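# Move a steel ball from blue tray into ratchet hole

## Task

Pick up one steel ball from the blue tray and set it into the ratchet head's deep round hole; anything already accomplished beforehand must still hold when the scene ends.

## Robot and tools

Robot: two six-joint yam_ultra arms, left_arm and right_arm, each with a two-finger parallel gripper and a wrist camera. Calibrated bases in the scene frame: left_arm at (+0.007, +0.274, 0) m, right_arm at (-0.011, -0.236, 0) m, both facing nearly straight along +x. A two-camera stand is fixed behind the arms.

Frames: the scene frame has its origin at table-top height, halfway between the nominal bases; +x points out over the table, +y toward left_arm, +z up (arm names do not match image sides). Reported hand positions, quaternions (wxyz), velocities and Hand targets are in this frame. Offsets you send are instead along each arm's own current Hand target axes: the gripper's fingers point along its +z and open and close along its y. end_effector_position is the spot between the finger pads, roughly 1 cm short of the tips. Printed poses may be off by a few centimetres, worse at long reach.

execute_actions(actions, cameras): actions is a list of actions; each action is a table of up to 15 rows, one row per 1/30 s control step; a shorter table repeats its final row until 15 steps pass. Every row has 14 numbers in [-1, 1]: left_arm dx, dy, dz, rx, ry, rz, opening, then the same seven for right_arm, always all 14 even if one arm is idle. The first six per arm are an offset (not a pose) from that arm's Hand target as it was when the action began, along that target's axes; every row counts from that same start, and each new action starts from the updated Hand target, so a repeated offset moves further. Scale: 1.0 = 0.6 m for dx, dy, dz and 180 degrees for the rotation vector rx, ry, rz. Opening is absolute: +1 fully open (0.094 m), -1 closed. Six zeros re-command the current Hand target; a 0 opening is a real half-open command, so repeat the current opening to keep it. cameras: list of names, ["all"], [] or null; an empty actions list returns images and scene info by default.

move(target, speed, blend, opening_speed, grip_force, blocking, cameras): target is one 14-number row (same layout and scale as above) or a list of up to 15 rows; all rows are offsets from the Hand targets at the move's start, not from the previous row. Paths are straight, end together, take at least 0.5 s and are cut off at 10 s total. speed: m/s, 0.002 to 2.9 (default 0.25), one value or one per target; rotation rate up to twice that in rad/s. blend: corner rounding in metres for lists (0 means stop at each). opening_speed: opening change per second on the -1..+1 scale, at least 0.2; use it for gentle closing. grip_force: newtons per pad, 10 to 50, one value or one per arm; it persists; lower force closes slowly. blocking=false returns after about 0.5 s while motion continues. Moves do not avoid obstacles or the other arm. The result adds a move: line giving the ending (done, off_target, moving, held, fault) and limits (paced = clipped pose, held = steps withheld).

wait(seconds 0 to 10, cameras) lets time run with last commands held. stop(cameras) brakes a running move. zoom_image(camera, region) enlarges part of the newest image of cam_high, cam_left_wrist or cam_right_wrist; region is [x0, y0, x1, y1] pixels from the top-left, at most 504 by 504. read_manual(section) gives licence text only. finished_scene(scene) ends scene 1 or 2 irreversibly; make no further call in that reply.

Results: Hand target (your last commanded pose after clipping; next offsets count from it), end_effector_position and quat, Joint positions (last number is finger opening in metres), Joint velocities (may be summarised as within noise), Joint torques (include gravity, have offsets and noise; first three wrap at ±28 N m), grip_measured (opening on the command scale; reads slightly wide empty, narrower than the object when squeezing, notably on small round parts), grip_effort_nm (gripper motor effort, negative closing; not pad force), Tool commands, and warnings MOTOR HOT (75 °C) or OVER-TEMPERATURE FAULT (90 °C, arm folds and idles). Images are 504x504 from the three cameras.

Behaviour: orientation commands are clipped to within 40 degrees of the current gripper orientation per step. Grippers often stop a few centimetres short due to friction and weight; resend the remaining distance as an offset. An arm blocked by contact keeps pushing until commanded back past its gripper. Avoid paths near an arm's own base (go around it) and wrist positions near the first joint axis.

Avoid: dropping the ball or releasing it while it moves, fast impacts, hard pushes on fixed or heavy things, any contact or squeeze between the two arms or their cameras, strain on camera cables, anything leaving the table, and long holds or stretched poses that heat motors. Objects may get brief random nudges.

Each tool is called after "Call:" as a command line: name --argument value for each argument, lists and objects as JSON in quotes; but a table of rows of numbers goes row by row, as --pt "numbers of a row", without its own name.

## Session

Call:
execute_actions --actions '[]'

Scene clock: 0.00 s.
left_arm: end_effector_position=(+0.4138, +0.2920, +0.1014) grip_measured=+1.000 grip_effort_nm=n/a end_effector_quat_wxyz=(+0.572, -0.042, +0.818, +0.037) | right_arm: end_effector_position=(+0.3770, -0.2580, +0.1017) grip_measured=+1.000 grip_effort_nm=n/a end_effector_quat_wxyz=(+0.608, +0.064, +0.786, -0.090)
Joint positions: left_arm=[-0.005 1.543 0.417 0.774 -0.119 -0.029 0.094] | right_arm=[0.037 1.591 0.298 1.035 0.295 0.01 0.094]
Joint velocities: within noise
Joint torques (N m): no reading
Heat: left arm: 34 °C; right arm: 30 °C.
Hand target: left_arm +0.4164, +0.2921, +0.1088; +0.581, -0.042, +0.812, +0.037 | right_arm +0.3810, -0.2579, +0.1135; +0.623, +0.067, +0.774, -0.088
Tool commands: left_gripper/opening=+1.0 right_gripper/opening=+1.0

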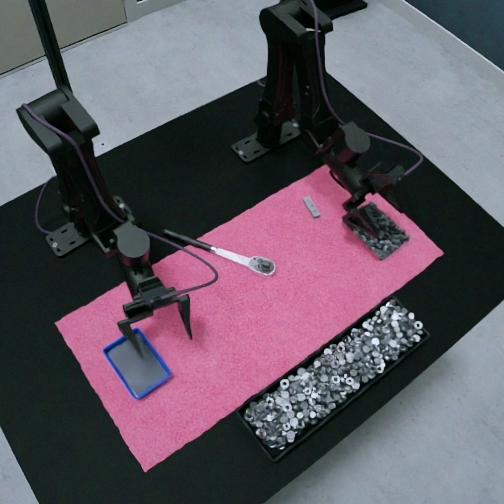

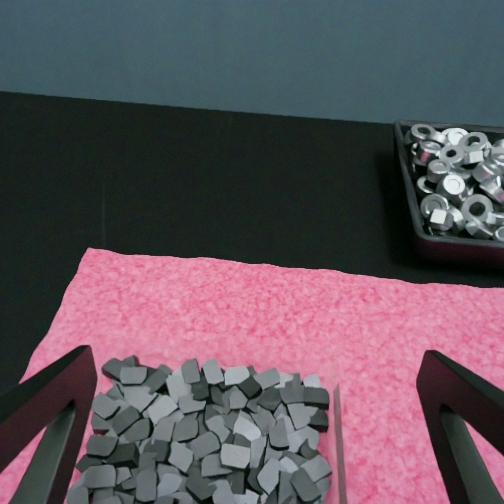

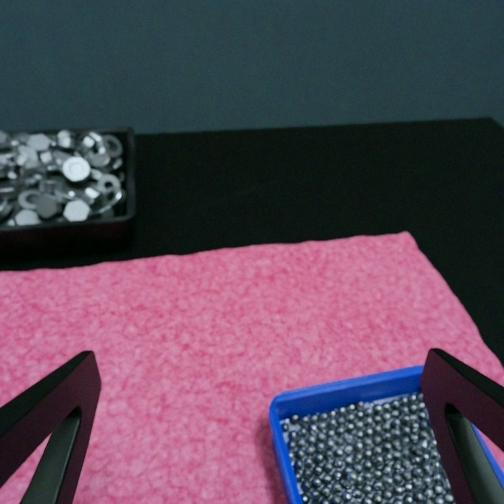

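Call:
zoom_image --camera "cam_high" --region '[150, 215, 300, 290]'

Call:
zoom_image --camera "cam_right_wrist" --region '[260, 350, 500, 504]'

Call:
zoom_image --camera "cam_high" --region '[90, 280, 210, 410]'

Scaled by 3.360 from the camera's 504x504 image, which has a finer 720x720 frame.

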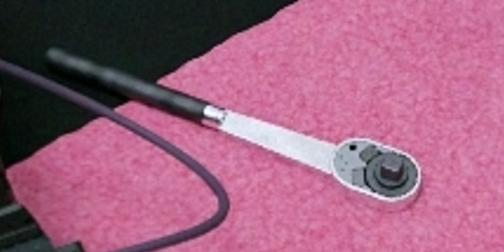

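Scaled by 2.100 from the camera's 504x504 image, which has a finer 720x720 frame.

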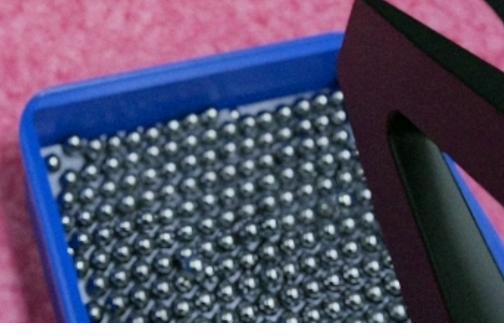

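Scaled by 3.877 from the camera's 504x504 image, which has a finer 720x720 frame.

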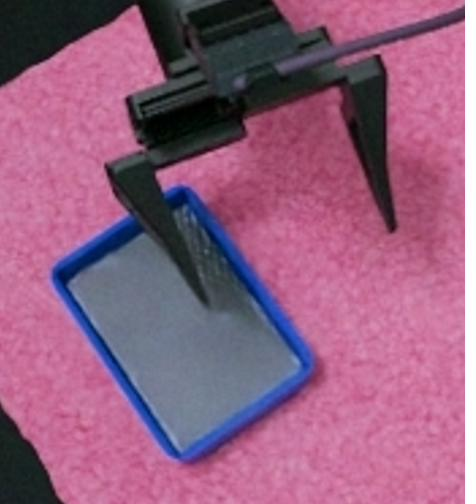

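Call:
move --target '[0,0,0,0,0,0,1,-0.207,0.389,-0.223,-0.0607,0.4295,-0.0463,-0.6]' --speed 0.4 --cameras '["all"]'

Scene clock: 50.93 s.
left_arm: end_effector_position=(+0.4138, +0.2920, +0.1014) grip_measured=+1.000 grip_effort_nm=0.01 end_effector_quat_wxyz=(+0.572, -0.042, +0.818, +0.037) | right_arm: end_effector_position=(+0.3253, -0.0023, +0.2422) grip_measured=-0.598 grip_effort_nm=-0.13 end_effector_quat_wxyz=(+0.108, -0.004, +0.991, +0.073)
Joint positions: left_arm=[-0.005 1.543 0.417 0.774 -0.119 -0.029 0.094] | right_arm=[0.567 1.979 2.25 -1.58 0.003 0.598 0.019]
Joint torques (N m): left_arm=[0.09 -7.3 5.48 2.54 -0.05 -0.01] | right_arm=[-0.27 -7.72 7.54 0.69 -0.02 0.04]
Heat: left arm: 35 °C; right arm: 32 °C.
Hand target: left_arm +0.4164, +0.2921, +0.1088; +0.581, -0.042, +0.812, +0.037 | right_arm +0.3300, +0.0000, +0.2506; +0.000, +0.000, +1.000, +0.000
Off the commanded pose: left_arm 0.008 m, 1 deg | right_arm 0.010 m, 15 deg.
joint read past its limit (right arm) — joint 4 (wrist pitch), lower limit.
joint sent to its limit (right arm) — joint 4 (wrist pitch), lower limit. The joint targets are off in orientation, not in position.
move: off_target (right_arm)

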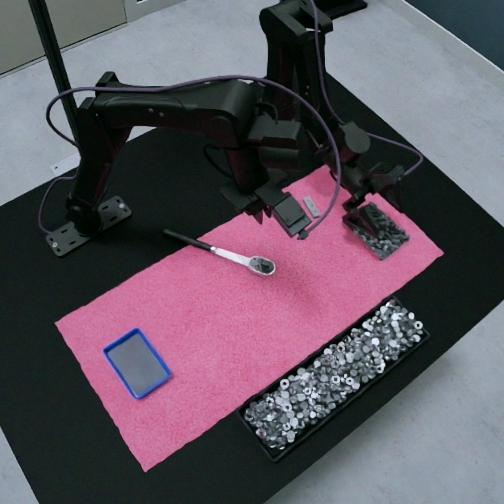

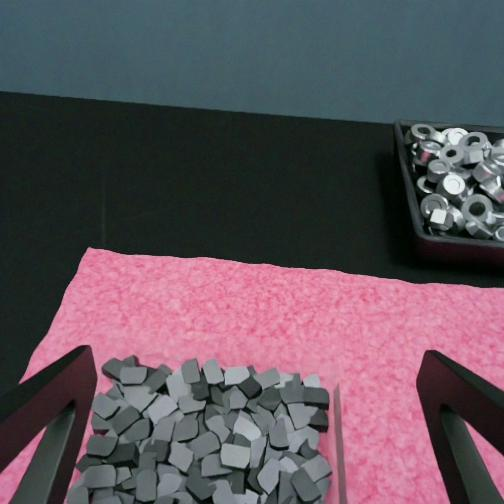

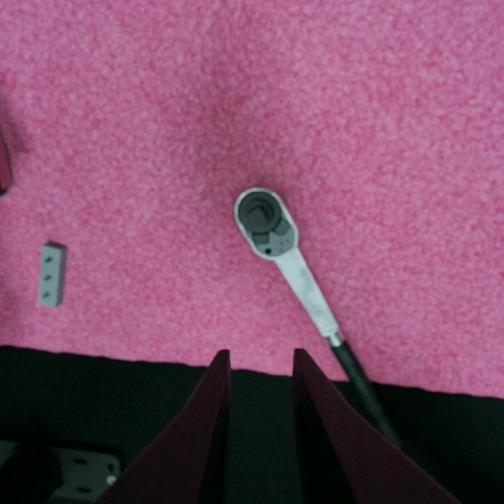

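Call:
zoom_image --camera "cam_right_wrist" --region '[220, 175, 320, 275]'

Call:
zoom_image --camera "cam_high" --region '[95, 320, 180, 405]'

Scaled by 5.040 from the camera's 504x504 image, which has a finer 720x720 frame.

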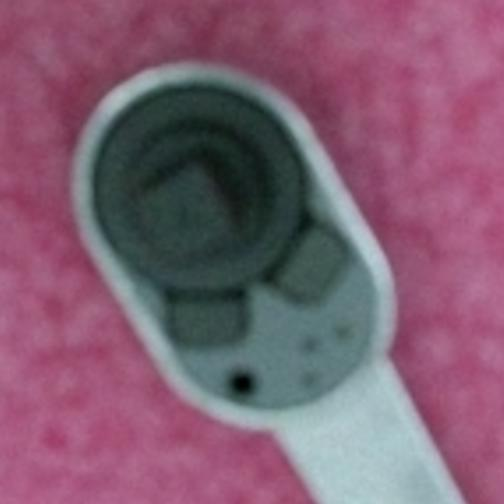

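Scaled by 5.929 from the camera's 504x504 image, which has a finer 720x720 frame.

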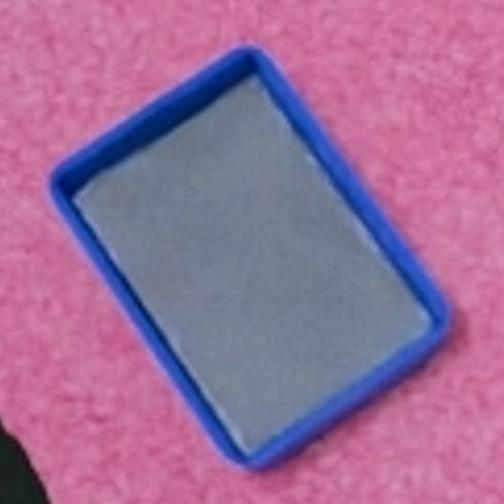

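Call:
move --target '[0,0,0,0,0,0,1,-0.04,-0.517,0.15,0,-0.1667,0,-0.6]' --speed 0.4 --cameras '["cam_right_wrist"]'

Call:
zoom_image --camera "cam_right_wrist" --region '[100, 200, 400, 500]'

Scene clock: 102.77 s.
left_arm: end_effector_position=(+0.4138, +0.2920, +0.1014) grip_measured=+1.000 grip_effort_nm=0.01 end_effector_quat_wxyz=(+0.572, -0.042, +0.818, +0.037) | right_arm: end_effector_position=(+0.3517, -0.3106, +0.1504) grip_measured=-0.598 grip_effort_nm=-0.12 end_effector_quat_wxyz=(+0.237, +0.004, +0.972, +0.000)
Joint positions: left_arm=[-0.005 1.543 0.417 0.774 -0.119 -0.029 0.094] | right_arm=[-0.302 1.518 1.243 -0.832 -0.118 -0.227 0.019]
Joint torques (N m): left_arm=[0.08 -7.3 5.46 2.54 -0.06 -0.01] | right_arm=[-0.42 -7.71 5.34 1.19 -0.19 -0.03]
Heat: left arm: 37 °C; right arm: 32 °C.
Hand target: left_arm +0.4164, +0.2921, +0.1088; +0.581, -0.042, +0.812, +0.037 | right_arm +0.3540, -0.3102, +0.1604; +0.259, +0.000, +0.966, +0.000
Off the commanded pose: left_arm 0.008 m, 1 deg | right_arm 0.010 m, 3 deg.
move: off_target (right_arm)
Images, in order (width x height): cam_right_wrist 504x504.

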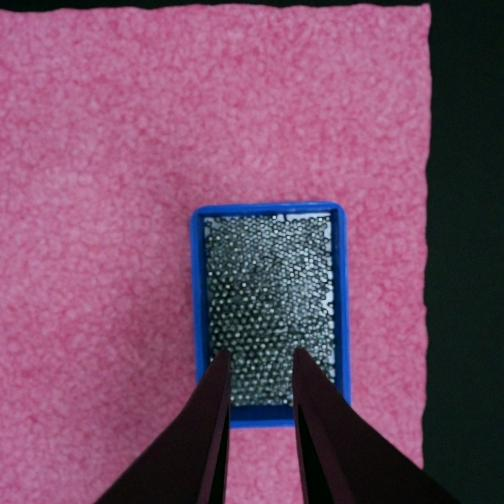

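Scaled by 1.680 from the camera's 504x504 image, which has a finer 720x720 frame.

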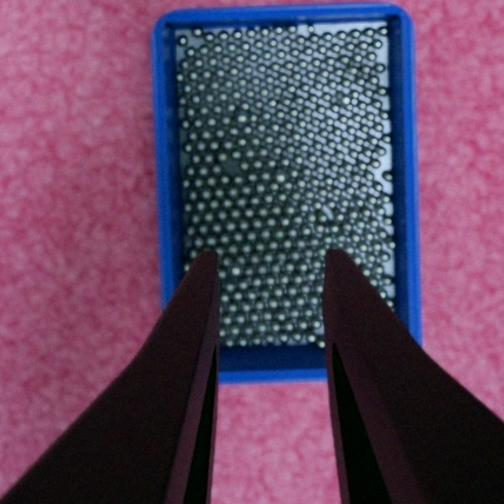

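Call:
move --target '[0,0,0,0,0,0,1,0.021,0,0.103,0,0,0,-0.8]' --cameras '["cam_right_wrist"]'

Call:
zoom_image --camera "cam_right_wrist" --region '[120, 100, 370, 350]'

Call:
zoom_image --camera "cam_right_wrist" --region '[180, 300, 320, 440]'

Scene clock: 129.10 s.
left_arm: end_effector_position=(+0.4138, +0.2920, +0.1014) grip_measured=+1.000 grip_effort_nm=0.00 end_effector_quat_wxyz=(+0.572, -0.042, +0.818, +0.037) | right_arm: end_effector_position=(+0.3687, -0.3128, +0.0970) grip_measured=-0.798 grip_effort_nm=-0.13 end_effector_quat_wxyz=(+0.246, +0.003, +0.969, -0.001)
Joint positions: left_arm=[-0.005 1.543 0.417 0.774 -0.119 -0.029 0.094] | right_arm=[-0.296 1.598 1.097 -0.586 -0.118 -0.222 0.01]
Joint torques (N m): left_arm=[0.06 -7.27 5.48 2.54 -0.05 -0.01] | right_arm=[0.62 -6.3 5.65 1.21 -0.14 0.06]
Heat: left arm: 38 °C; right arm: 33 °C.
Hand target: left_arm +0.4164, +0.2921, +0.1088; +0.581, -0.042, +0.812, +0.037 | right_arm +0.3740, -0.3102, +0.1005; +0.259, +0.000, +0.966, +0.000
Off the commanded pose: left_arm 0.008 m, 1 deg | right_arm 0.007 m, 2 deg.
move: done
Images, in order (width x height): cam_right_wrist 504x504.

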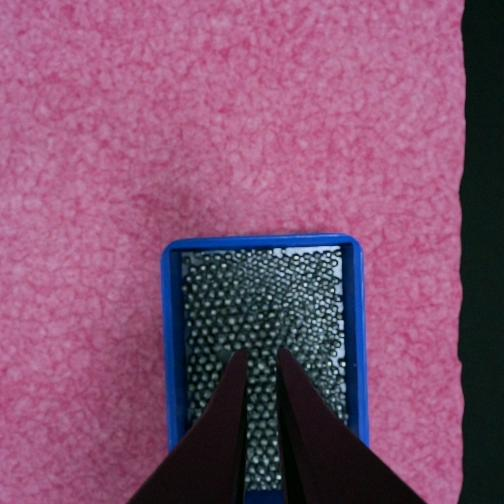

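Scaled by 2.016 from the camera's 504x504 image, which has a finer 720x720 frame.

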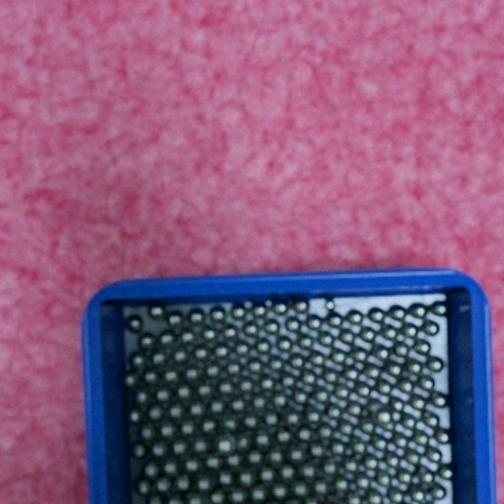

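Scaled by 3.600 from the camera's 504x504 image, which has a finer 720x720 frame.

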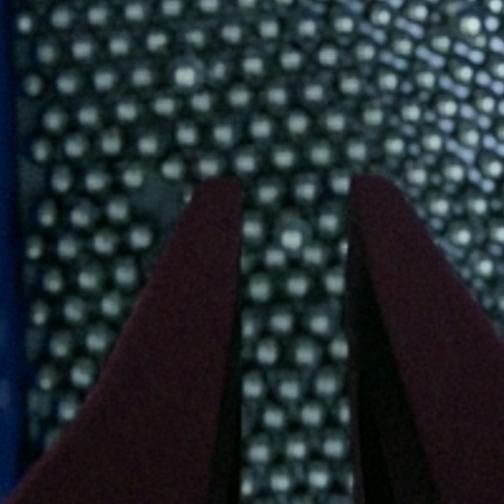

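Call:
move --target '[0,0,0,0,0,0,1,0.067,-0.0075,0.0326,0,0.1667,0,-0.8]' --cameras '["cam_right_wrist"]'

Call:
zoom_image --camera "cam_right_wrist" --region '[190, 280, 330, 420]'

Scene clock: 168.40 s.
left_arm: end_effector_position=(+0.4138, +0.2920, +0.1014) grip_measured=+1.000 grip_effort_nm=0.00 end_effector_quat_wxyz=(+0.572, -0.042, +0.818, +0.037) | right_arm: end_effector_position=(+0.3380, -0.3142, +0.0555) grip_measured=-0.798 grip_effort_nm=-0.13 end_effector_quat_wxyz=(-0.015, +0.002, +1.000, +0.005)
Joint positions: left_arm=[-0.005 1.543 0.417 0.774 -0.119 -0.029 0.094] | right_arm=[-0.264 1.96 1.492 -1.134 -0.003 -0.221 0.01]
Joint torques (N m): left_arm=[0.06 -7.28 5.46 2.54 -0.05 -0.01] | right_arm=[0.64 -7.92 8.06 0.26 0.01 0.04]
Heat: left arm: 40 °C; right arm: 32 °C.
Hand target: left_arm +0.4164, +0.2921, +0.1088; +0.581, -0.042, +0.812, +0.037 | right_arm +0.3490, -0.3147, +0.0637; +0.000, +0.000, +1.000, +0.000
Off the commanded pose: left_arm 0.008 m, 1 deg | right_arm 0.014 m, 2 deg.
move: off_target (right_arm)
Images, in order (width x height): cam_right_wrist 504x504.

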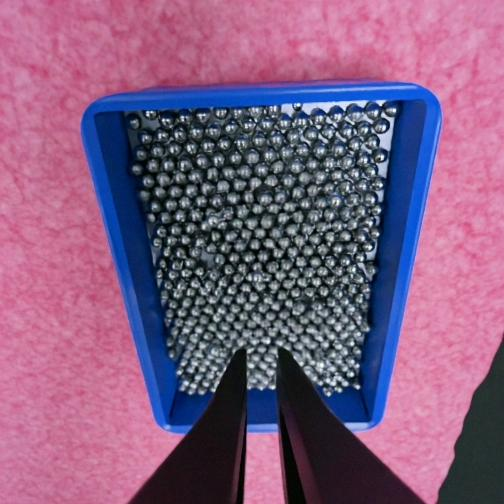

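Scaled by 3.600 from the camera's 504x504 image, which has a finer 720x720 frame.

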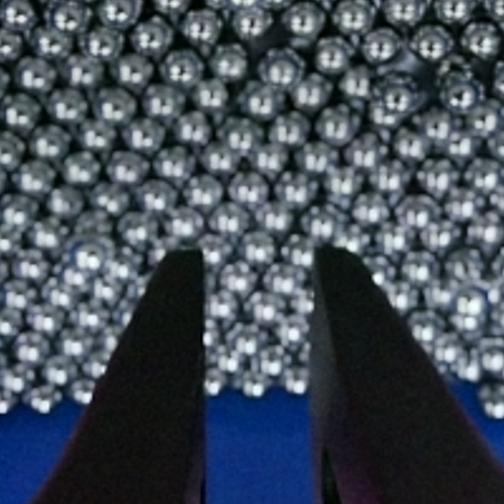

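Call:
zoom_image --camera "cam_right_wrist" --region '[195, 170, 345, 320]'

Scaled by 3.360 from the camera's 504x504 image, which has a finer 720x720 frame.

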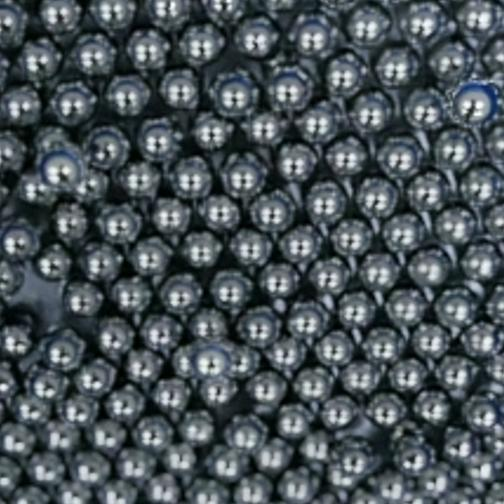

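Call:
move --target '[0,0,0,0,0,0,1,0.003,0,0.035,0,0,0,-0.8]' --speed 0.1 --cameras '["cam_right_wrist"]'

Call:
zoom_image --camera "cam_right_wrist" --region '[200, 260, 320, 380]'

Scene clock: 196.77 s.
left_arm: end_effector_position=(+0.4138, +0.2920, +0.1014) grip_measured=+1.000 grip_effort_nm=0.00 end_effector_quat_wxyz=(+0.572, -0.042, +0.818, +0.037) | right_arm: end_effector_position=(+0.3450, -0.3159, +0.0450) grip_measured=-0.798 grip_effort_nm=-0.13 end_effector_quat_wxyz=(-0.003, +0.002, +1.000, +0.002)
Joint positions: left_arm=[-0.005 1.543 0.417 0.774 -0.119 -0.029 0.094] | right_arm=[-0.264 1.974 1.469 -1.074 -0.003 -0.221 0.01]
Joint torques (N m): left_arm=[0.08 -7.28 5.48 2.55 -0.05 -0.01] | right_arm=[0.51 -8.05 4.72 0.42 0.01 0.03]
Heat: left arm: 41 °C; right arm: 34 °C.
Hand target: left_arm +0.4164, +0.2921, +0.1088; +0.581, -0.042, +0.812, +0.037 | right_arm +0.3473, -0.3148, +0.0427; +0.000, +0.000, +1.000, +0.000
Off the commanded pose: left_arm 0.008 m, 1 deg | right_arm 0.003 m, 1 deg.
move: done
Images, in order (width x height): cam_right_wrist 504x504.

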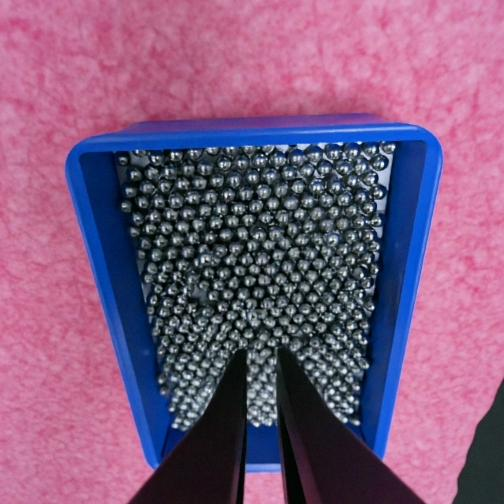

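Scaled by 4.200 from the camera's 504x504 image, which has a finer 720x720 frame.

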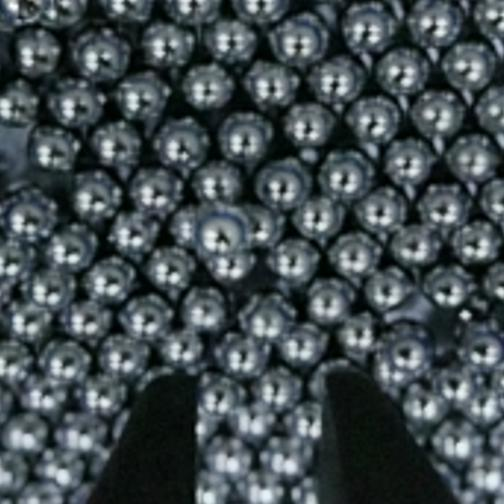

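Call:
move --target '[0,0,0,0,0,0,1,0.0125,0.003,0.028,0,0,0,-0.8]' --speed 0.08 --cameras '["cam_right_wrist"]'

Call:
zoom_image --camera "cam_right_wrist" --region '[200, 280, 320, 400]'

Scene clock: 224.40 s.
left_arm: end_effector_position=(+0.4138, +0.2920, +0.1014) grip_measured=+1.000 grip_effort_nm=0.00 end_effector_quat_wxyz=(+0.572, -0.042, +0.818, +0.037) | right_arm: end_effector_position=(+0.3350, -0.3136, +0.0265) grip_measured=-0.798 grip_effort_nm=-0.12 end_effector_quat_wxyz=(-0.012, +0.002, +1.000, +0.004)
Joint positions: left_arm=[-0.005 1.543 0.417 0.774 -0.119 -0.029 0.094] | right_arm=[-0.264 1.974 1.392 -1.014 -0.003 -0.221 0.01]
Joint torques (N m): left_arm=[0.06 -7.3 5.45 2.54 -0.06 -0.01] | right_arm=[0.57 -8.44 4.25 0.54 0 0.04]
Heat: left arm: 42 °C; right arm: 33 °C.
Hand target: left_arm +0.4164, +0.2921, +0.1088; +0.581, -0.042, +0.812, +0.037 | right_arm +0.3398, -0.3129, +0.0258; +0.000, +0.000, +1.000, +0.000
Off the commanded pose: left_arm 0.008 m, 1 deg | right_arm 0.005 m, 2 deg.
move: done
Images, in order (width x height): cam_right_wrist 504x504.

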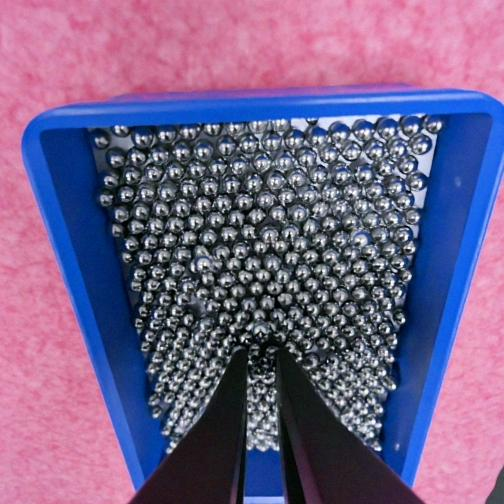

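Scaled by 4.200 from the camera's 504x504 image, which has a finer 720x720 frame.

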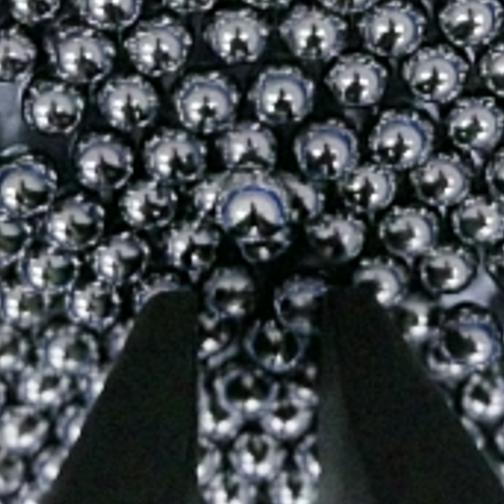

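Call:
move --target '[0,0,0,0,0,0,1,-0.0033,0,0.0117,0,0,0,-0.8]' --speed 0.04 --cameras '["cam_right_wrist"]'

Call:
zoom_image --camera "cam_right_wrist" --region '[200, 280, 320, 400]'

Scene clock: 238.17 s.
left_arm: end_effector_position=(+0.4138, +0.2920, +0.1014) grip_measured=+1.000 grip_effort_nm=0.00 end_effector_quat_wxyz=(+0.572, -0.042, +0.818, +0.037) | right_arm: end_effector_position=(+0.3352, -0.3137, +0.0261) grip_measured=-0.798 grip_effort_nm=-0.12 end_effector_quat_wxyz=(-0.011, +0.002, +1.000, +0.004)
Joint positions: left_arm=[-0.005 1.543 0.417 0.774 -0.119 -0.029 0.094] | right_arm=[-0.264 1.974 1.39 -1.012 -0.003 -0.221 0.01]
Joint torques (N m): left_arm=[0.09 -7.28 5.46 2.54 -0.05 -0.01] | right_arm=[0.65 -7.39 3.88 0.73 0 0.05]
Heat: left arm: 42 °C; right arm: 33 °C.
Hand target: left_arm +0.4164, +0.2921, +0.1088; +0.581, -0.042, +0.812, +0.037 | right_arm +0.3417, -0.3129, +0.0188; +0.000, +0.000, +1.000, +0.000
Off the commanded pose: left_arm 0.008 m, 1 deg | right_arm 0.010 m, 1 deg.
move: done
Images, in order (width x height): cam_right_wrist 504x504.

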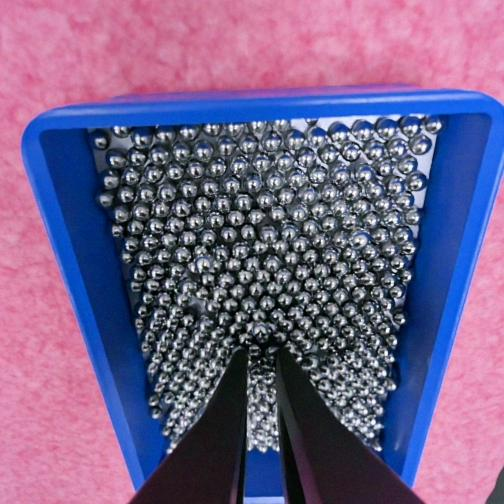

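Scaled by 4.200 from the camera's 504x504 image, which has a finer 720x720 frame.

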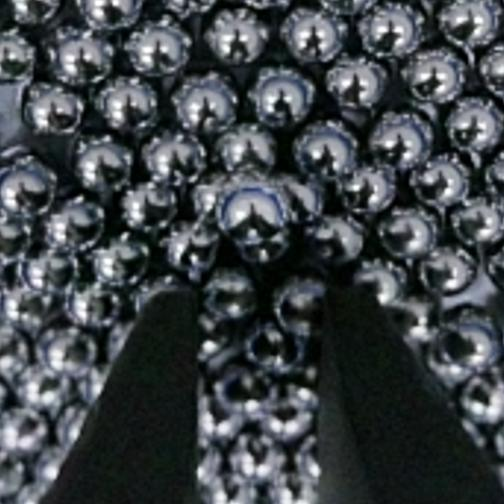

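Call:
move --target '[0,0,0,0,0,0,1,-0.001,0,0.006,0,0,0,-0.8]' --speed 0.04 --cameras '["cam_right_wrist"]'

Call:
zoom_image --camera "cam_right_wrist" --region '[200, 280, 320, 400]'

Scene clock: 248.80 s.
left_arm: end_effector_position=(+0.4138, +0.2920, +0.1014) grip_measured=+1.000 grip_effort_nm=0.00 end_effector_quat_wxyz=(+0.572, -0.042, +0.818, +0.037) | right_arm: end_effector_position=(+0.3351, -0.3137, +0.0258) grip_measured=-0.798 grip_effort_nm=-0.12 end_effector_quat_wxyz=(-0.011, +0.002, +1.000, +0.004)
Joint positions: left_arm=[-0.005 1.543 0.417 0.774 -0.119 -0.029 0.094] | right_arm=[-0.264 1.974 1.389 -1.01 -0.002 -0.22 0.01]
Joint torques (N m): left_arm=[0.08 -7.28 5.48 2.54 -0.05 -0.01] | right_arm=[0.69 -6.89 3.58 0.82 0 0.04]
Heat: left arm: 42 °C; right arm: 33 °C.
Hand target: left_arm +0.4164, +0.2921, +0.1088; +0.581, -0.042, +0.812, +0.037 | right_arm +0.3423, -0.3130, +0.0152; +0.000, +0.000, +1.000, +0.000
Off the commanded pose: left_arm 0.008 m, 1 deg | right_arm 0.013 m, 1 deg.
move: off_target (right_arm)
Images, in order (width x height): cam_right_wrist 504x504.

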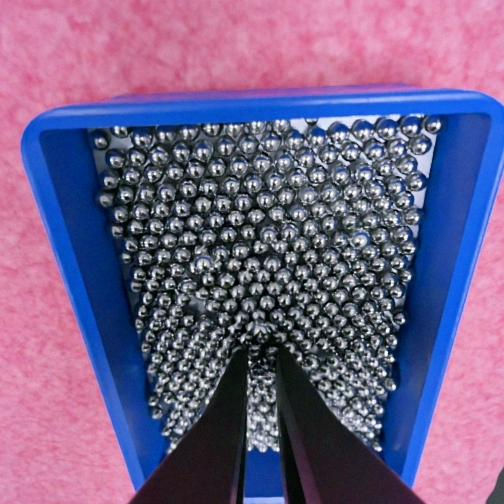

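Scaled by 4.200 from the camera's 504x504 image, which has a finer 720x720 frame.

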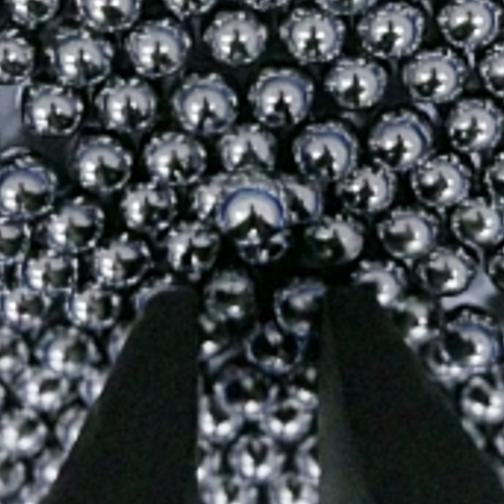

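Call:
move --pt "0 0 0 0 0 0 1 0 0 -0.022 0 0 0 -0.8" --pt "0 0 0 0 0 0 1 -0.011 0 -0.022 0 0 0 -0.8" --speed 0.04 --cameras '["cam_right_wrist"]'

Call:
zoom_image --camera "cam_right_wrist" --region '[200, 280, 320, 400]'

Scene clock: 267.23 s.
left_arm: end_effector_position=(+0.4138, +0.2920, +0.1014) grip_measured=+1.000 grip_effort_nm=0.00 end_effector_quat_wxyz=(+0.572, -0.042, +0.818, +0.037) | right_arm: end_effector_position=(+0.3353, -0.3132, +0.0266) grip_measured=-0.798 grip_effort_nm=-0.12 end_effector_quat_wxyz=(-0.016, +0.002, +1.000, +0.003)
Joint positions: left_arm=[-0.005 1.543 0.417 0.774 -0.119 -0.029 0.094] | right_arm=[-0.261 1.98 1.402 -1.024 0.001 -0.217 0.01]
Joint torques (N m): left_arm=[0.09 -7.3 5.46 2.54 -0.06 -0.01] | right_arm=[0.77 -7.09 7.32 0.39 -0.03 0.07]
Heat: left arm: 43 °C; right arm: 33 °C.
Hand target: left_arm +0.4164, +0.2921, +0.1088; +0.581, -0.042, +0.812, +0.037 | right_arm +0.3490, -0.3129, +0.0285; +0.000, +0.000, +1.000, +0.000
Off the commanded pose: left_arm 0.008 m, 1 deg | right_arm 0.014 m, 2 deg.
move: off_target (right_arm)
Images, in order (width x height): cam_right_wrist 504x504.

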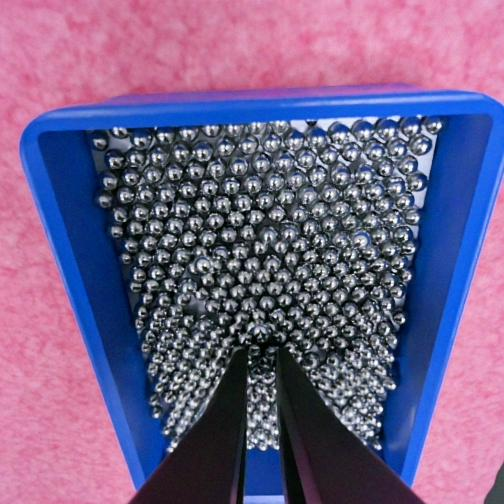

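Scaled by 4.200 from the camera's 504x504 image, which has a finer 720x720 frame.

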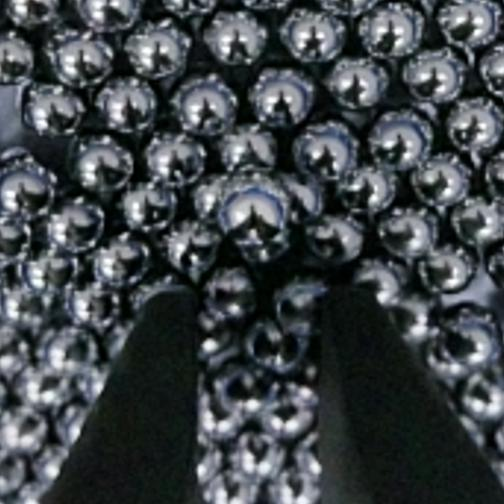

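Call:
move --pt "0 0 0 0 0 0 1 -0.01 0 -0.04 0 0 0 -0.8" --pt "0 0 0 0 0 0 1 -0.003 0 0.008 0 0 0 -0.8" --speed '[0.15,0.06]' --cameras '["cam_right_wrist"]'

Call:
zoom_image --camera "cam_right_wrist" --region '[200, 280, 320, 400]'

Scene clock: 278.50 s.
left_arm: end_effector_position=(+0.4138, +0.2920, +0.1014) grip_measured=+1.000 grip_effort_nm=0.00 end_effector_quat_wxyz=(+0.572, -0.042, +0.818, +0.037) | right_arm: end_effector_position=(+0.3460, -0.3139, +0.0266) grip_measured=-0.798 grip_effort_nm=-0.12 end_effector_quat_wxyz=(-0.009, +0.002, +1.000, +0.001)
Joint positions: left_arm=[-0.005 1.543 0.417 0.774 -0.119 -0.029 0.094] | right_arm=[-0.256 2.006 1.439 -1.022 0.001 -0.214 0.01]
Joint torques (N m): left_arm=[0.08 -7.3 5.46 2.54 -0.05 -0.02] | right_arm=[0.4 -8.14 4.52 0.54 -0.03 0.02]
Heat: left arm: 43 °C; right arm: 33 °C.
Hand target: left_arm +0.4164, +0.2921, +0.1088; +0.581, -0.042, +0.812, +0.037 | right_arm +0.3508, -0.3130, +0.0236; +0.000, +0.000, +1.000, +0.000
Off the commanded pose: left_arm 0.008 m, 1 deg | right_arm 0.006 m, 1 deg.
move: done
Images, in order (width x height): cam_right_wrist 504x504.

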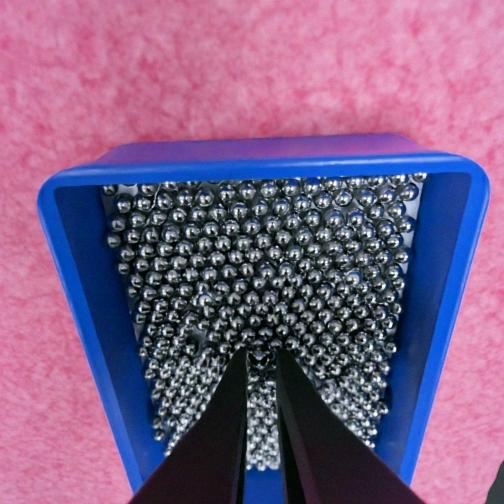

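Scaled by 4.200 from the camera's 504x504 image, which has a finer 720x720 frame.

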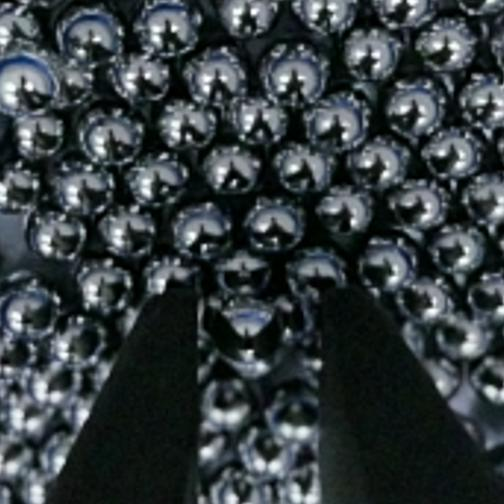

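Call:
move --target '[0,0,0,0,0,0,1,0,0,0,0,0,0,-1]' --grip_force 20 --cameras '["cam_right_wrist"]'

Call:
zoom_image --camera "cam_right_wrist" --region '[200, 280, 320, 400]'

Scene clock: 285.97 s.
left_arm: end_effector_position=(+0.4138, +0.2920, +0.1014) grip_measured=+1.000 grip_effort_nm=0.00 end_effector_quat_wxyz=(+0.572, -0.042, +0.818, +0.037) | right_arm: end_effector_position=(+0.3468, -0.3147, +0.0265) grip_measured=-0.910 grip_effort_nm=-0.45 end_effector_quat_wxyz=(-0.007, +0.002, +1.000, -0.001)
Joint positions: left_arm=[-0.005 1.543 0.417 0.774 -0.119 -0.029 0.094] | right_arm=[-0.256 2.006 1.439 -1.018 0.005 -0.214 0.004]
Joint torques (N m): left_arm=[0.06 -7.28 5.45 2.54 -0.05 -0.01] | right_arm=[0.42 -8.13 4.52 0.51 -0.06 0.02]
Heat: left arm: 43 °C; right arm: 34 °C.
Hand target: left_arm +0.4164, +0.2921, +0.1088; +0.581, -0.042, +0.812, +0.037 | right_arm +0.3508, -0.3129, +0.0236; +0.000, +0.000, +1.000, +0.000
Off the commanded pose: left_arm 0.008 m, 1 deg | right_arm 0.005 m, 1 deg.
grip_force (N): 20, 20
move: done
Images, in order (width x height): cam_right_wrist 504x504.

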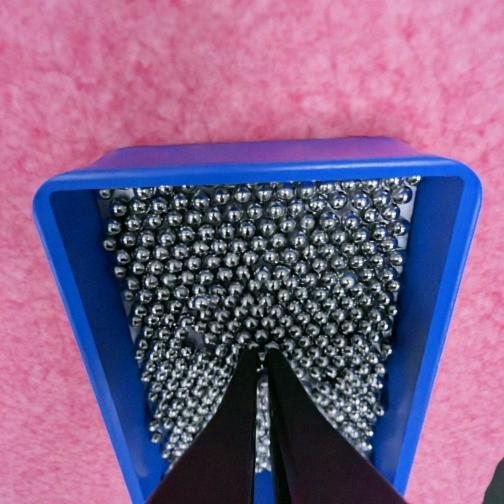

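Scaled by 4.200 from the camera's 504x504 image, which has a finer 720x720 frame.

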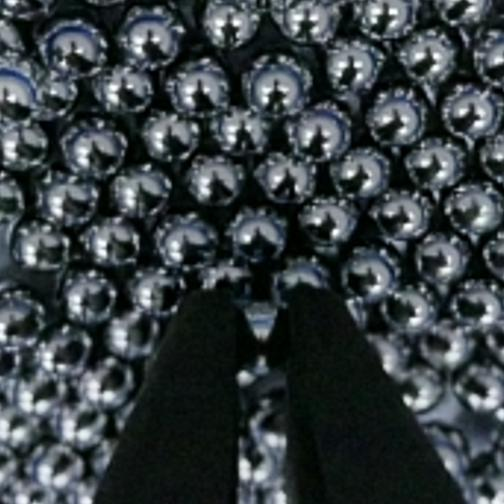

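Call:
move --pt "0 0 0 0 0 0 1 0 0 -0.11 0 0 0 -1" --pt "0 0 0 0 0 0 1 0.088 0.538 -0.11 0 0 0 -1" --speed '[0.1,0.3]' --blend '[0.02,0]' --cameras '["cam_right_wrist"]'

Call:
zoom_image --camera "cam_right_wrist" --region '[190, 240, 340, 390]'

Scene clock: 301.80 s.
left_arm: end_effector_position=(+0.4138, +0.2920, +0.1014) grip_measured=+1.000 grip_effort_nm=0.00 end_effector_quat_wxyz=(+0.572, -0.042, +0.818, +0.037) | right_arm: end_effector_position=(+0.2882, +0.0071, +0.0819) grip_measured=-0.912 grip_effort_nm=-0.48 end_effector_quat_wxyz=(-0.014, -0.005, +1.000, -0.005)
Joint positions: left_arm=[-0.005 1.543 0.417 0.774 -0.119 -0.029 0.094] | right_arm=[0.636 2.049 1.727 -1.277 -0.01 0.664 0.004]
Joint torques (N m): left_arm=[0.08 -7.3 5.46 2.54 -0.06 -0.01] | right_arm=[-0.5 -8.5 8.2 0.23 0.08 0.04]
Heat: left arm: 44 °C; right arm: 35 °C.
Hand target: left_arm +0.4164, +0.2921, +0.1088; +0.581, -0.042, +0.812, +0.037 | right_arm +0.2980, +0.0099, +0.0895; +0.000, +0.000, +1.000, +0.000
Off the commanded pose: left_arm 0.008 m, 1 deg | right_arm 0.013 m, 2 deg.
grip_force (N): 20, 20
move: off_target (right_arm)
Images, in order (width x height): cam_right_wrist 504x504.

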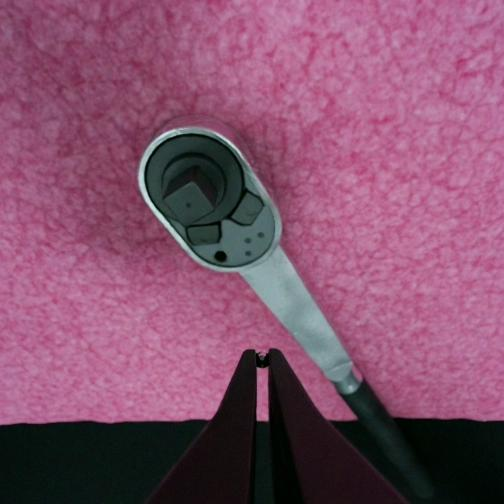

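Scaled by 3.360 from the camera's 504x504 image, which has a finer 720x720 frame.

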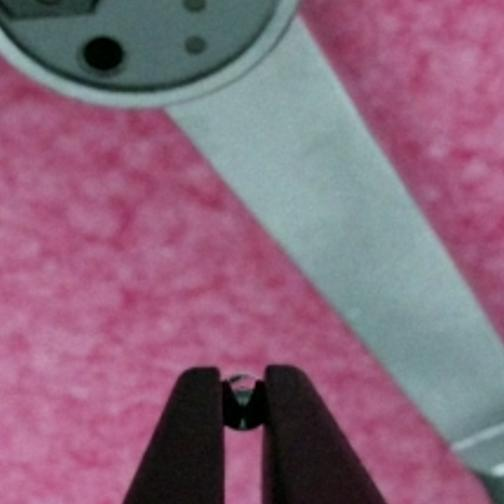

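Call:
move --target '[0,0,0,0,0,0,1,-0.001,0.0188,0.062,0,0,0,-1]' --speed 0.1 --cameras '["cam_right_wrist"]'

Call:
zoom_image --camera "cam_right_wrist" --region '[200, 270, 320, 390]'

Scene clock: 327.27 s.
left_arm: end_effector_position=(+0.4138, +0.2920, +0.1014) grip_measured=+1.000 grip_effort_nm=0.00 end_effector_quat_wxyz=(+0.572, -0.042, +0.818, +0.037) | right_arm: end_effector_position=(+0.2970, +0.0195, +0.0536) grip_measured=-0.912 grip_effort_nm=-0.48 end_effector_quat_wxyz=(-0.007, +0.001, +1.000, +0.001)
Joint positions: left_arm=[-0.005 1.543 0.417 0.774 -0.119 -0.029 0.094] | right_arm=[0.646 2.103 1.696 -1.174 -0.01 0.686 0.004]
Joint torques (N m): left_arm=[0.09 -7.3 5.46 2.54 -0.06 -0.01] | right_arm=[0.51 -9.24 4.89 0.43 0.08 0.06]
Heat: left arm: 44 °C; right arm: 35 °C.
Hand target: left_arm +0.4164, +0.2921, +0.1088; +0.581, -0.042, +0.812, +0.037 | right_arm +0.2986, +0.0212, +0.0524; +0.000, +0.000, +1.000, +0.000
Off the commanded pose: left_arm 0.008 m, 1 deg | right_arm 0.003 m, 1 deg.
grip_force (N): 20, 20
move: done
Images, in order (width x height): cam_right_wrist 504x504.

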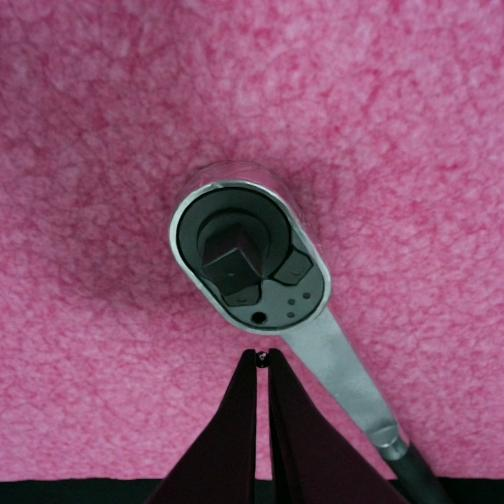

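Scaled by 4.200 from the camera's 504x504 image, which has a finer 720x720 frame.

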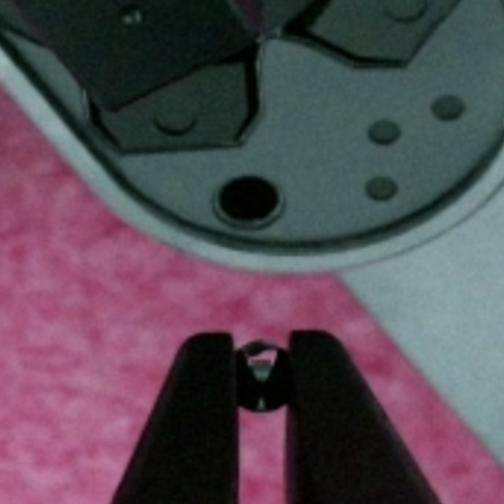

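Call:
move --target '[0,0,0,0,0,0,1,0.005,0,0.0167,0,0,0,-1]' --speed 0.06 --cameras '["cam_right_wrist"]'

Call:
zoom_image --camera "cam_right_wrist" --region '[200, 270, 320, 390]'

Scene clock: 348.87 s.
left_arm: end_effector_position=(+0.4138, +0.2920, +0.1014) grip_measured=+1.000 grip_effort_nm=0.00 end_effector_quat_wxyz=(+0.572, -0.042, +0.818, +0.037) | right_arm: end_effector_position=(+0.2949, +0.0195, +0.0438) grip_measured=-0.912 grip_effort_nm=-0.48 end_effector_quat_wxyz=(-0.007, +0.001, +1.000, +0.001)
Joint positions: left_arm=[-0.005 1.543 0.417 0.774 -0.119 -0.029 0.094] | right_arm=[0.649 2.103 1.657 -1.133 -0.01 0.691 0.004]
Joint torques (N m): left_arm=[0.08 -7.3 5.46 2.55 -0.05 -0.01] | right_arm=[0.62 -9.28 4.67 0.37 0.08 0.05]
Heat: left arm: 45 °C; right arm: 34 °C.
Hand target: left_arm +0.4164, +0.2921, +0.1088; +0.581, -0.042, +0.812, +0.037 | right_arm +0.2956, +0.0212, +0.0424; +0.000, +0.000, +1.000, +0.000
Off the commanded pose: left_arm 0.008 m, 1 deg | right_arm 0.002 m, 1 deg.
grip_force (N): 20, 20
move: done
Images, in order (width x height): cam_right_wrist 504x504.

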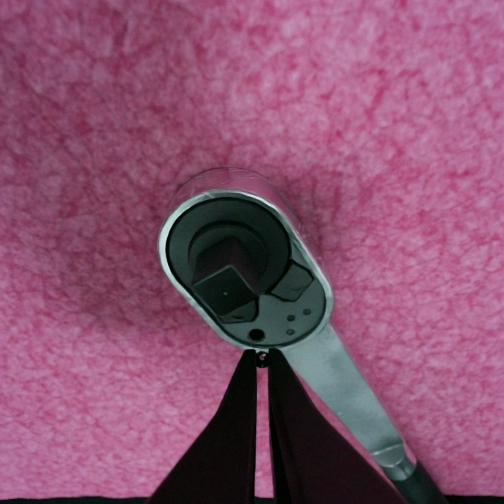

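Scaled by 4.200 from the camera's 504x504 image, which has a finer 720x720 frame.

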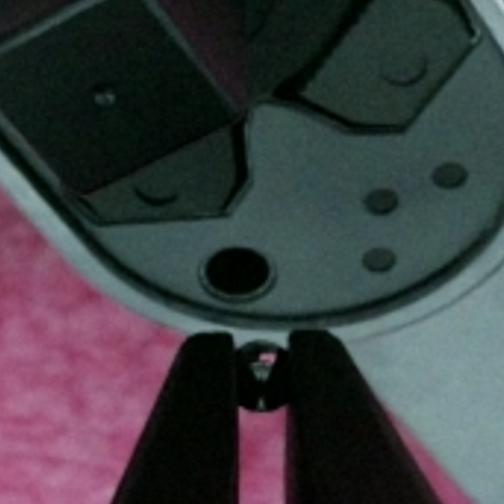

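Call:
move --pt "0 0 0 0 0 0 1 -0.014 0.0035 -0.02 0 0 0 -1" --pt "0 0 0 0 0 0 1 -0.0125 0.0035 -0.006 0 0 0 -1" --speed 0.05 --cameras '["cam_right_wrist"]'

Call:
zoom_image --camera "cam_right_wrist" --region '[200, 290, 320, 410]'

Scene clock: 364.73 s.
left_arm: end_effector_position=(+0.4138, +0.2920, +0.1014) grip_measured=+1.000 grip_effort_nm=0.00 end_effector_quat_wxyz=(+0.572, -0.042, +0.818, +0.037) | right_arm: end_effector_position=(+0.2968, +0.0211, +0.0457) grip_measured=-0.912 grip_effort_nm=-0.48 end_effector_quat_wxyz=(-0.011, +0.001, +1.000, -0.002)
Joint positions: left_arm=[-0.005 1.543 0.417 0.774 -0.119 -0.029 0.094] | right_arm=[0.649 2.122 1.693 -1.161 -0.01 0.691 0.004]
Joint torques (N m): left_arm=[0.08 -7.3 5.46 2.54 -0.05 -0.01] | right_arm=[-0.1 -8.95 5.89 0.41 0.09 -0.03]
Heat: left arm: 45 °C; right arm: 34 °C.
Hand target: left_arm +0.4164, +0.2921, +0.1088; +0.581, -0.042, +0.812, +0.037 | right_arm +0.3031, +0.0233, +0.0459; +0.000, +0.000, +1.000, +0.000
Off the commanded pose: left_arm 0.008 m, 1 deg | right_arm 0.007 m, 1 deg.
grip_force (N): 20, 20
move: done
Images, in order (width x height): cam_right_wrist 504x504.

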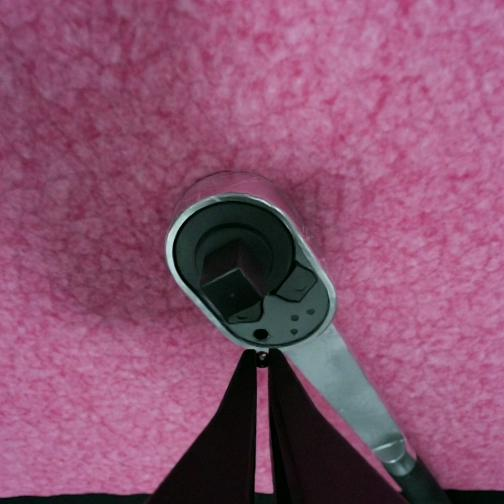

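Scaled by 4.200 from the camera's 504x504 image, which has a finer 720x720 frame.

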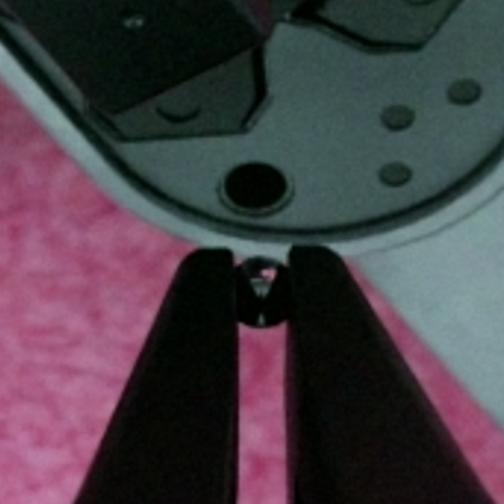

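Call:
move --target '[0,0,0,0,0,0,1,-0.009,0.0006,-0.001,0,0,0,-1]' --speed 0.05 --cameras '["cam_right_wrist"]'

Call:
zoom_image --camera "cam_right_wrist" --region '[200, 290, 320, 410]'

Scene clock: 375.40 s.
left_arm: end_effector_position=(+0.4138, +0.2920, +0.1014) grip_measured=+1.000 grip_effort_nm=0.00 end_effector_quat_wxyz=(+0.572, -0.042, +0.818, +0.037) | right_arm: end_effector_position=(+0.2960, +0.0205, +0.0398) grip_measured=-0.912 grip_effort_nm=-0.48 end_effector_quat_wxyz=(-0.016, -0.001, +1.000, -0.007)
Joint positions: left_arm=[-0.005 1.543 0.417 0.774 -0.119 -0.029 0.094] | right_arm=[0.649 2.137 1.693 -1.16 -0.01 0.685 0.004]
Joint torques (N m): left_arm=[0.1 -7.3 5.45 2.55 -0.05 -0.02] | right_arm=[-0.81 -9.03 7.98 0.27 0.09 -0.04]
Heat: left arm: 45 °C; right arm: 35 °C.
Hand target: left_arm +0.4164, +0.2921, +0.1088; +0.581, -0.042, +0.812, +0.037 | right_arm +0.3085, +0.0237, +0.0466; +0.000, +0.000, +1.000, +0.000
Off the commanded pose: left_arm 0.008 m, 1 deg | right_arm 0.015 m, 2 deg.
grip_force (N): 20, 20
move: off_target (right_arm)
Images, in order (width x height): cam_right_wrist 504x504.

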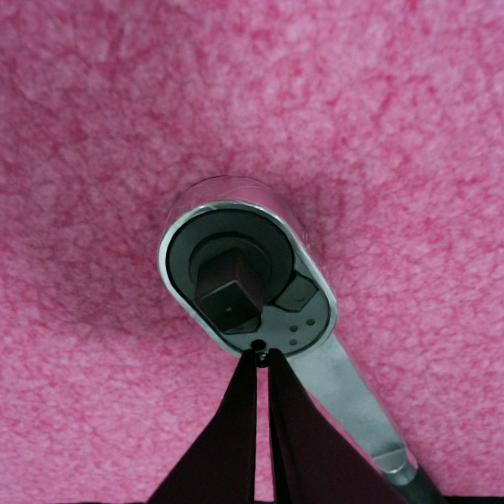

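Scaled by 4.200 from the camera's 504x504 image, which has a finer 720x720 frame.

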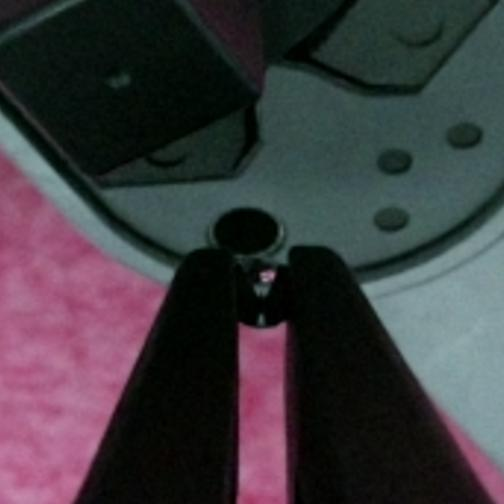

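Call:
move --pt "0 0 0 0 0 0 1 0 0 -0.04 0 0 0 -1" --pt "0 0 0 0 0 0 1 0.009 -0.0015 -0.04 0 0 0 -1" --pt "0 0 0 0 0 0 1 0.009 -0.0015 0.004 0 0 0 -1" --speed 0.06 --cameras '["cam_right_wrist"]'

Call:
zoom_image --camera "cam_right_wrist" --region '[200, 290, 320, 410]'

Scene clock: 388.70 s.
left_arm: end_effector_position=(+0.4138, +0.2920, +0.1014) grip_measured=+1.000 grip_effort_nm=0.00 end_effector_quat_wxyz=(+0.572, -0.042, +0.818, +0.037) | right_arm: end_effector_position=(+0.2995, +0.0234, +0.0421) grip_measured=-0.912 grip_effort_nm=-0.48 end_effector_quat_wxyz=(-0.010, -0.002, +1.000, -0.002)
Joint positions: left_arm=[-0.005 1.543 0.417 0.774 -0.119 -0.029 0.094] | right_arm=[0.649 2.137 1.703 -1.154 -0.01 0.685 0.004]
Joint torques (N m): left_arm=[0.08 -7.3 5.46 2.54 -0.05 -0.01] | right_arm=[-0.18 -10.14 4.68 0.39 0.09 0.02]
Heat: left arm: 46 °C; right arm: 35 °C.
Hand target: left_arm +0.4164, +0.2921, +0.1088; +0.581, -0.042, +0.812, +0.037 | right_arm +0.3031, +0.0227, +0.0441; +0.000, +0.000, +1.000, +0.000
Off the commanded pose: left_arm 0.008 m, 1 deg | right_arm 0.004 m, 1 deg.
grip_force (N): 20, 20
move: done
Images, in order (width x height): cam_right_wrist 504x504.

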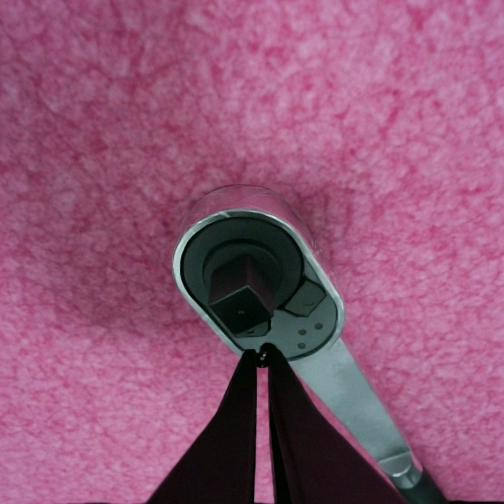

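Scaled by 4.200 from the camera's 504x504 image, which has a finer 720x720 frame.

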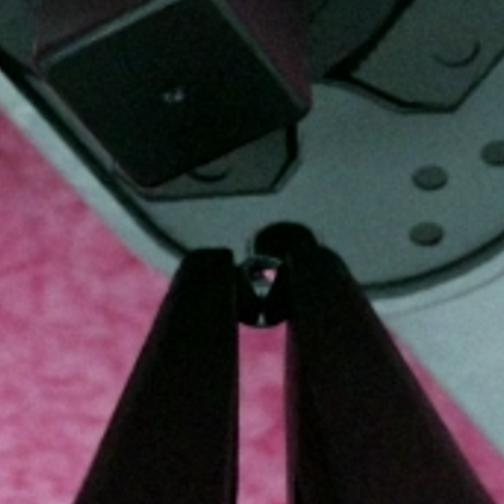

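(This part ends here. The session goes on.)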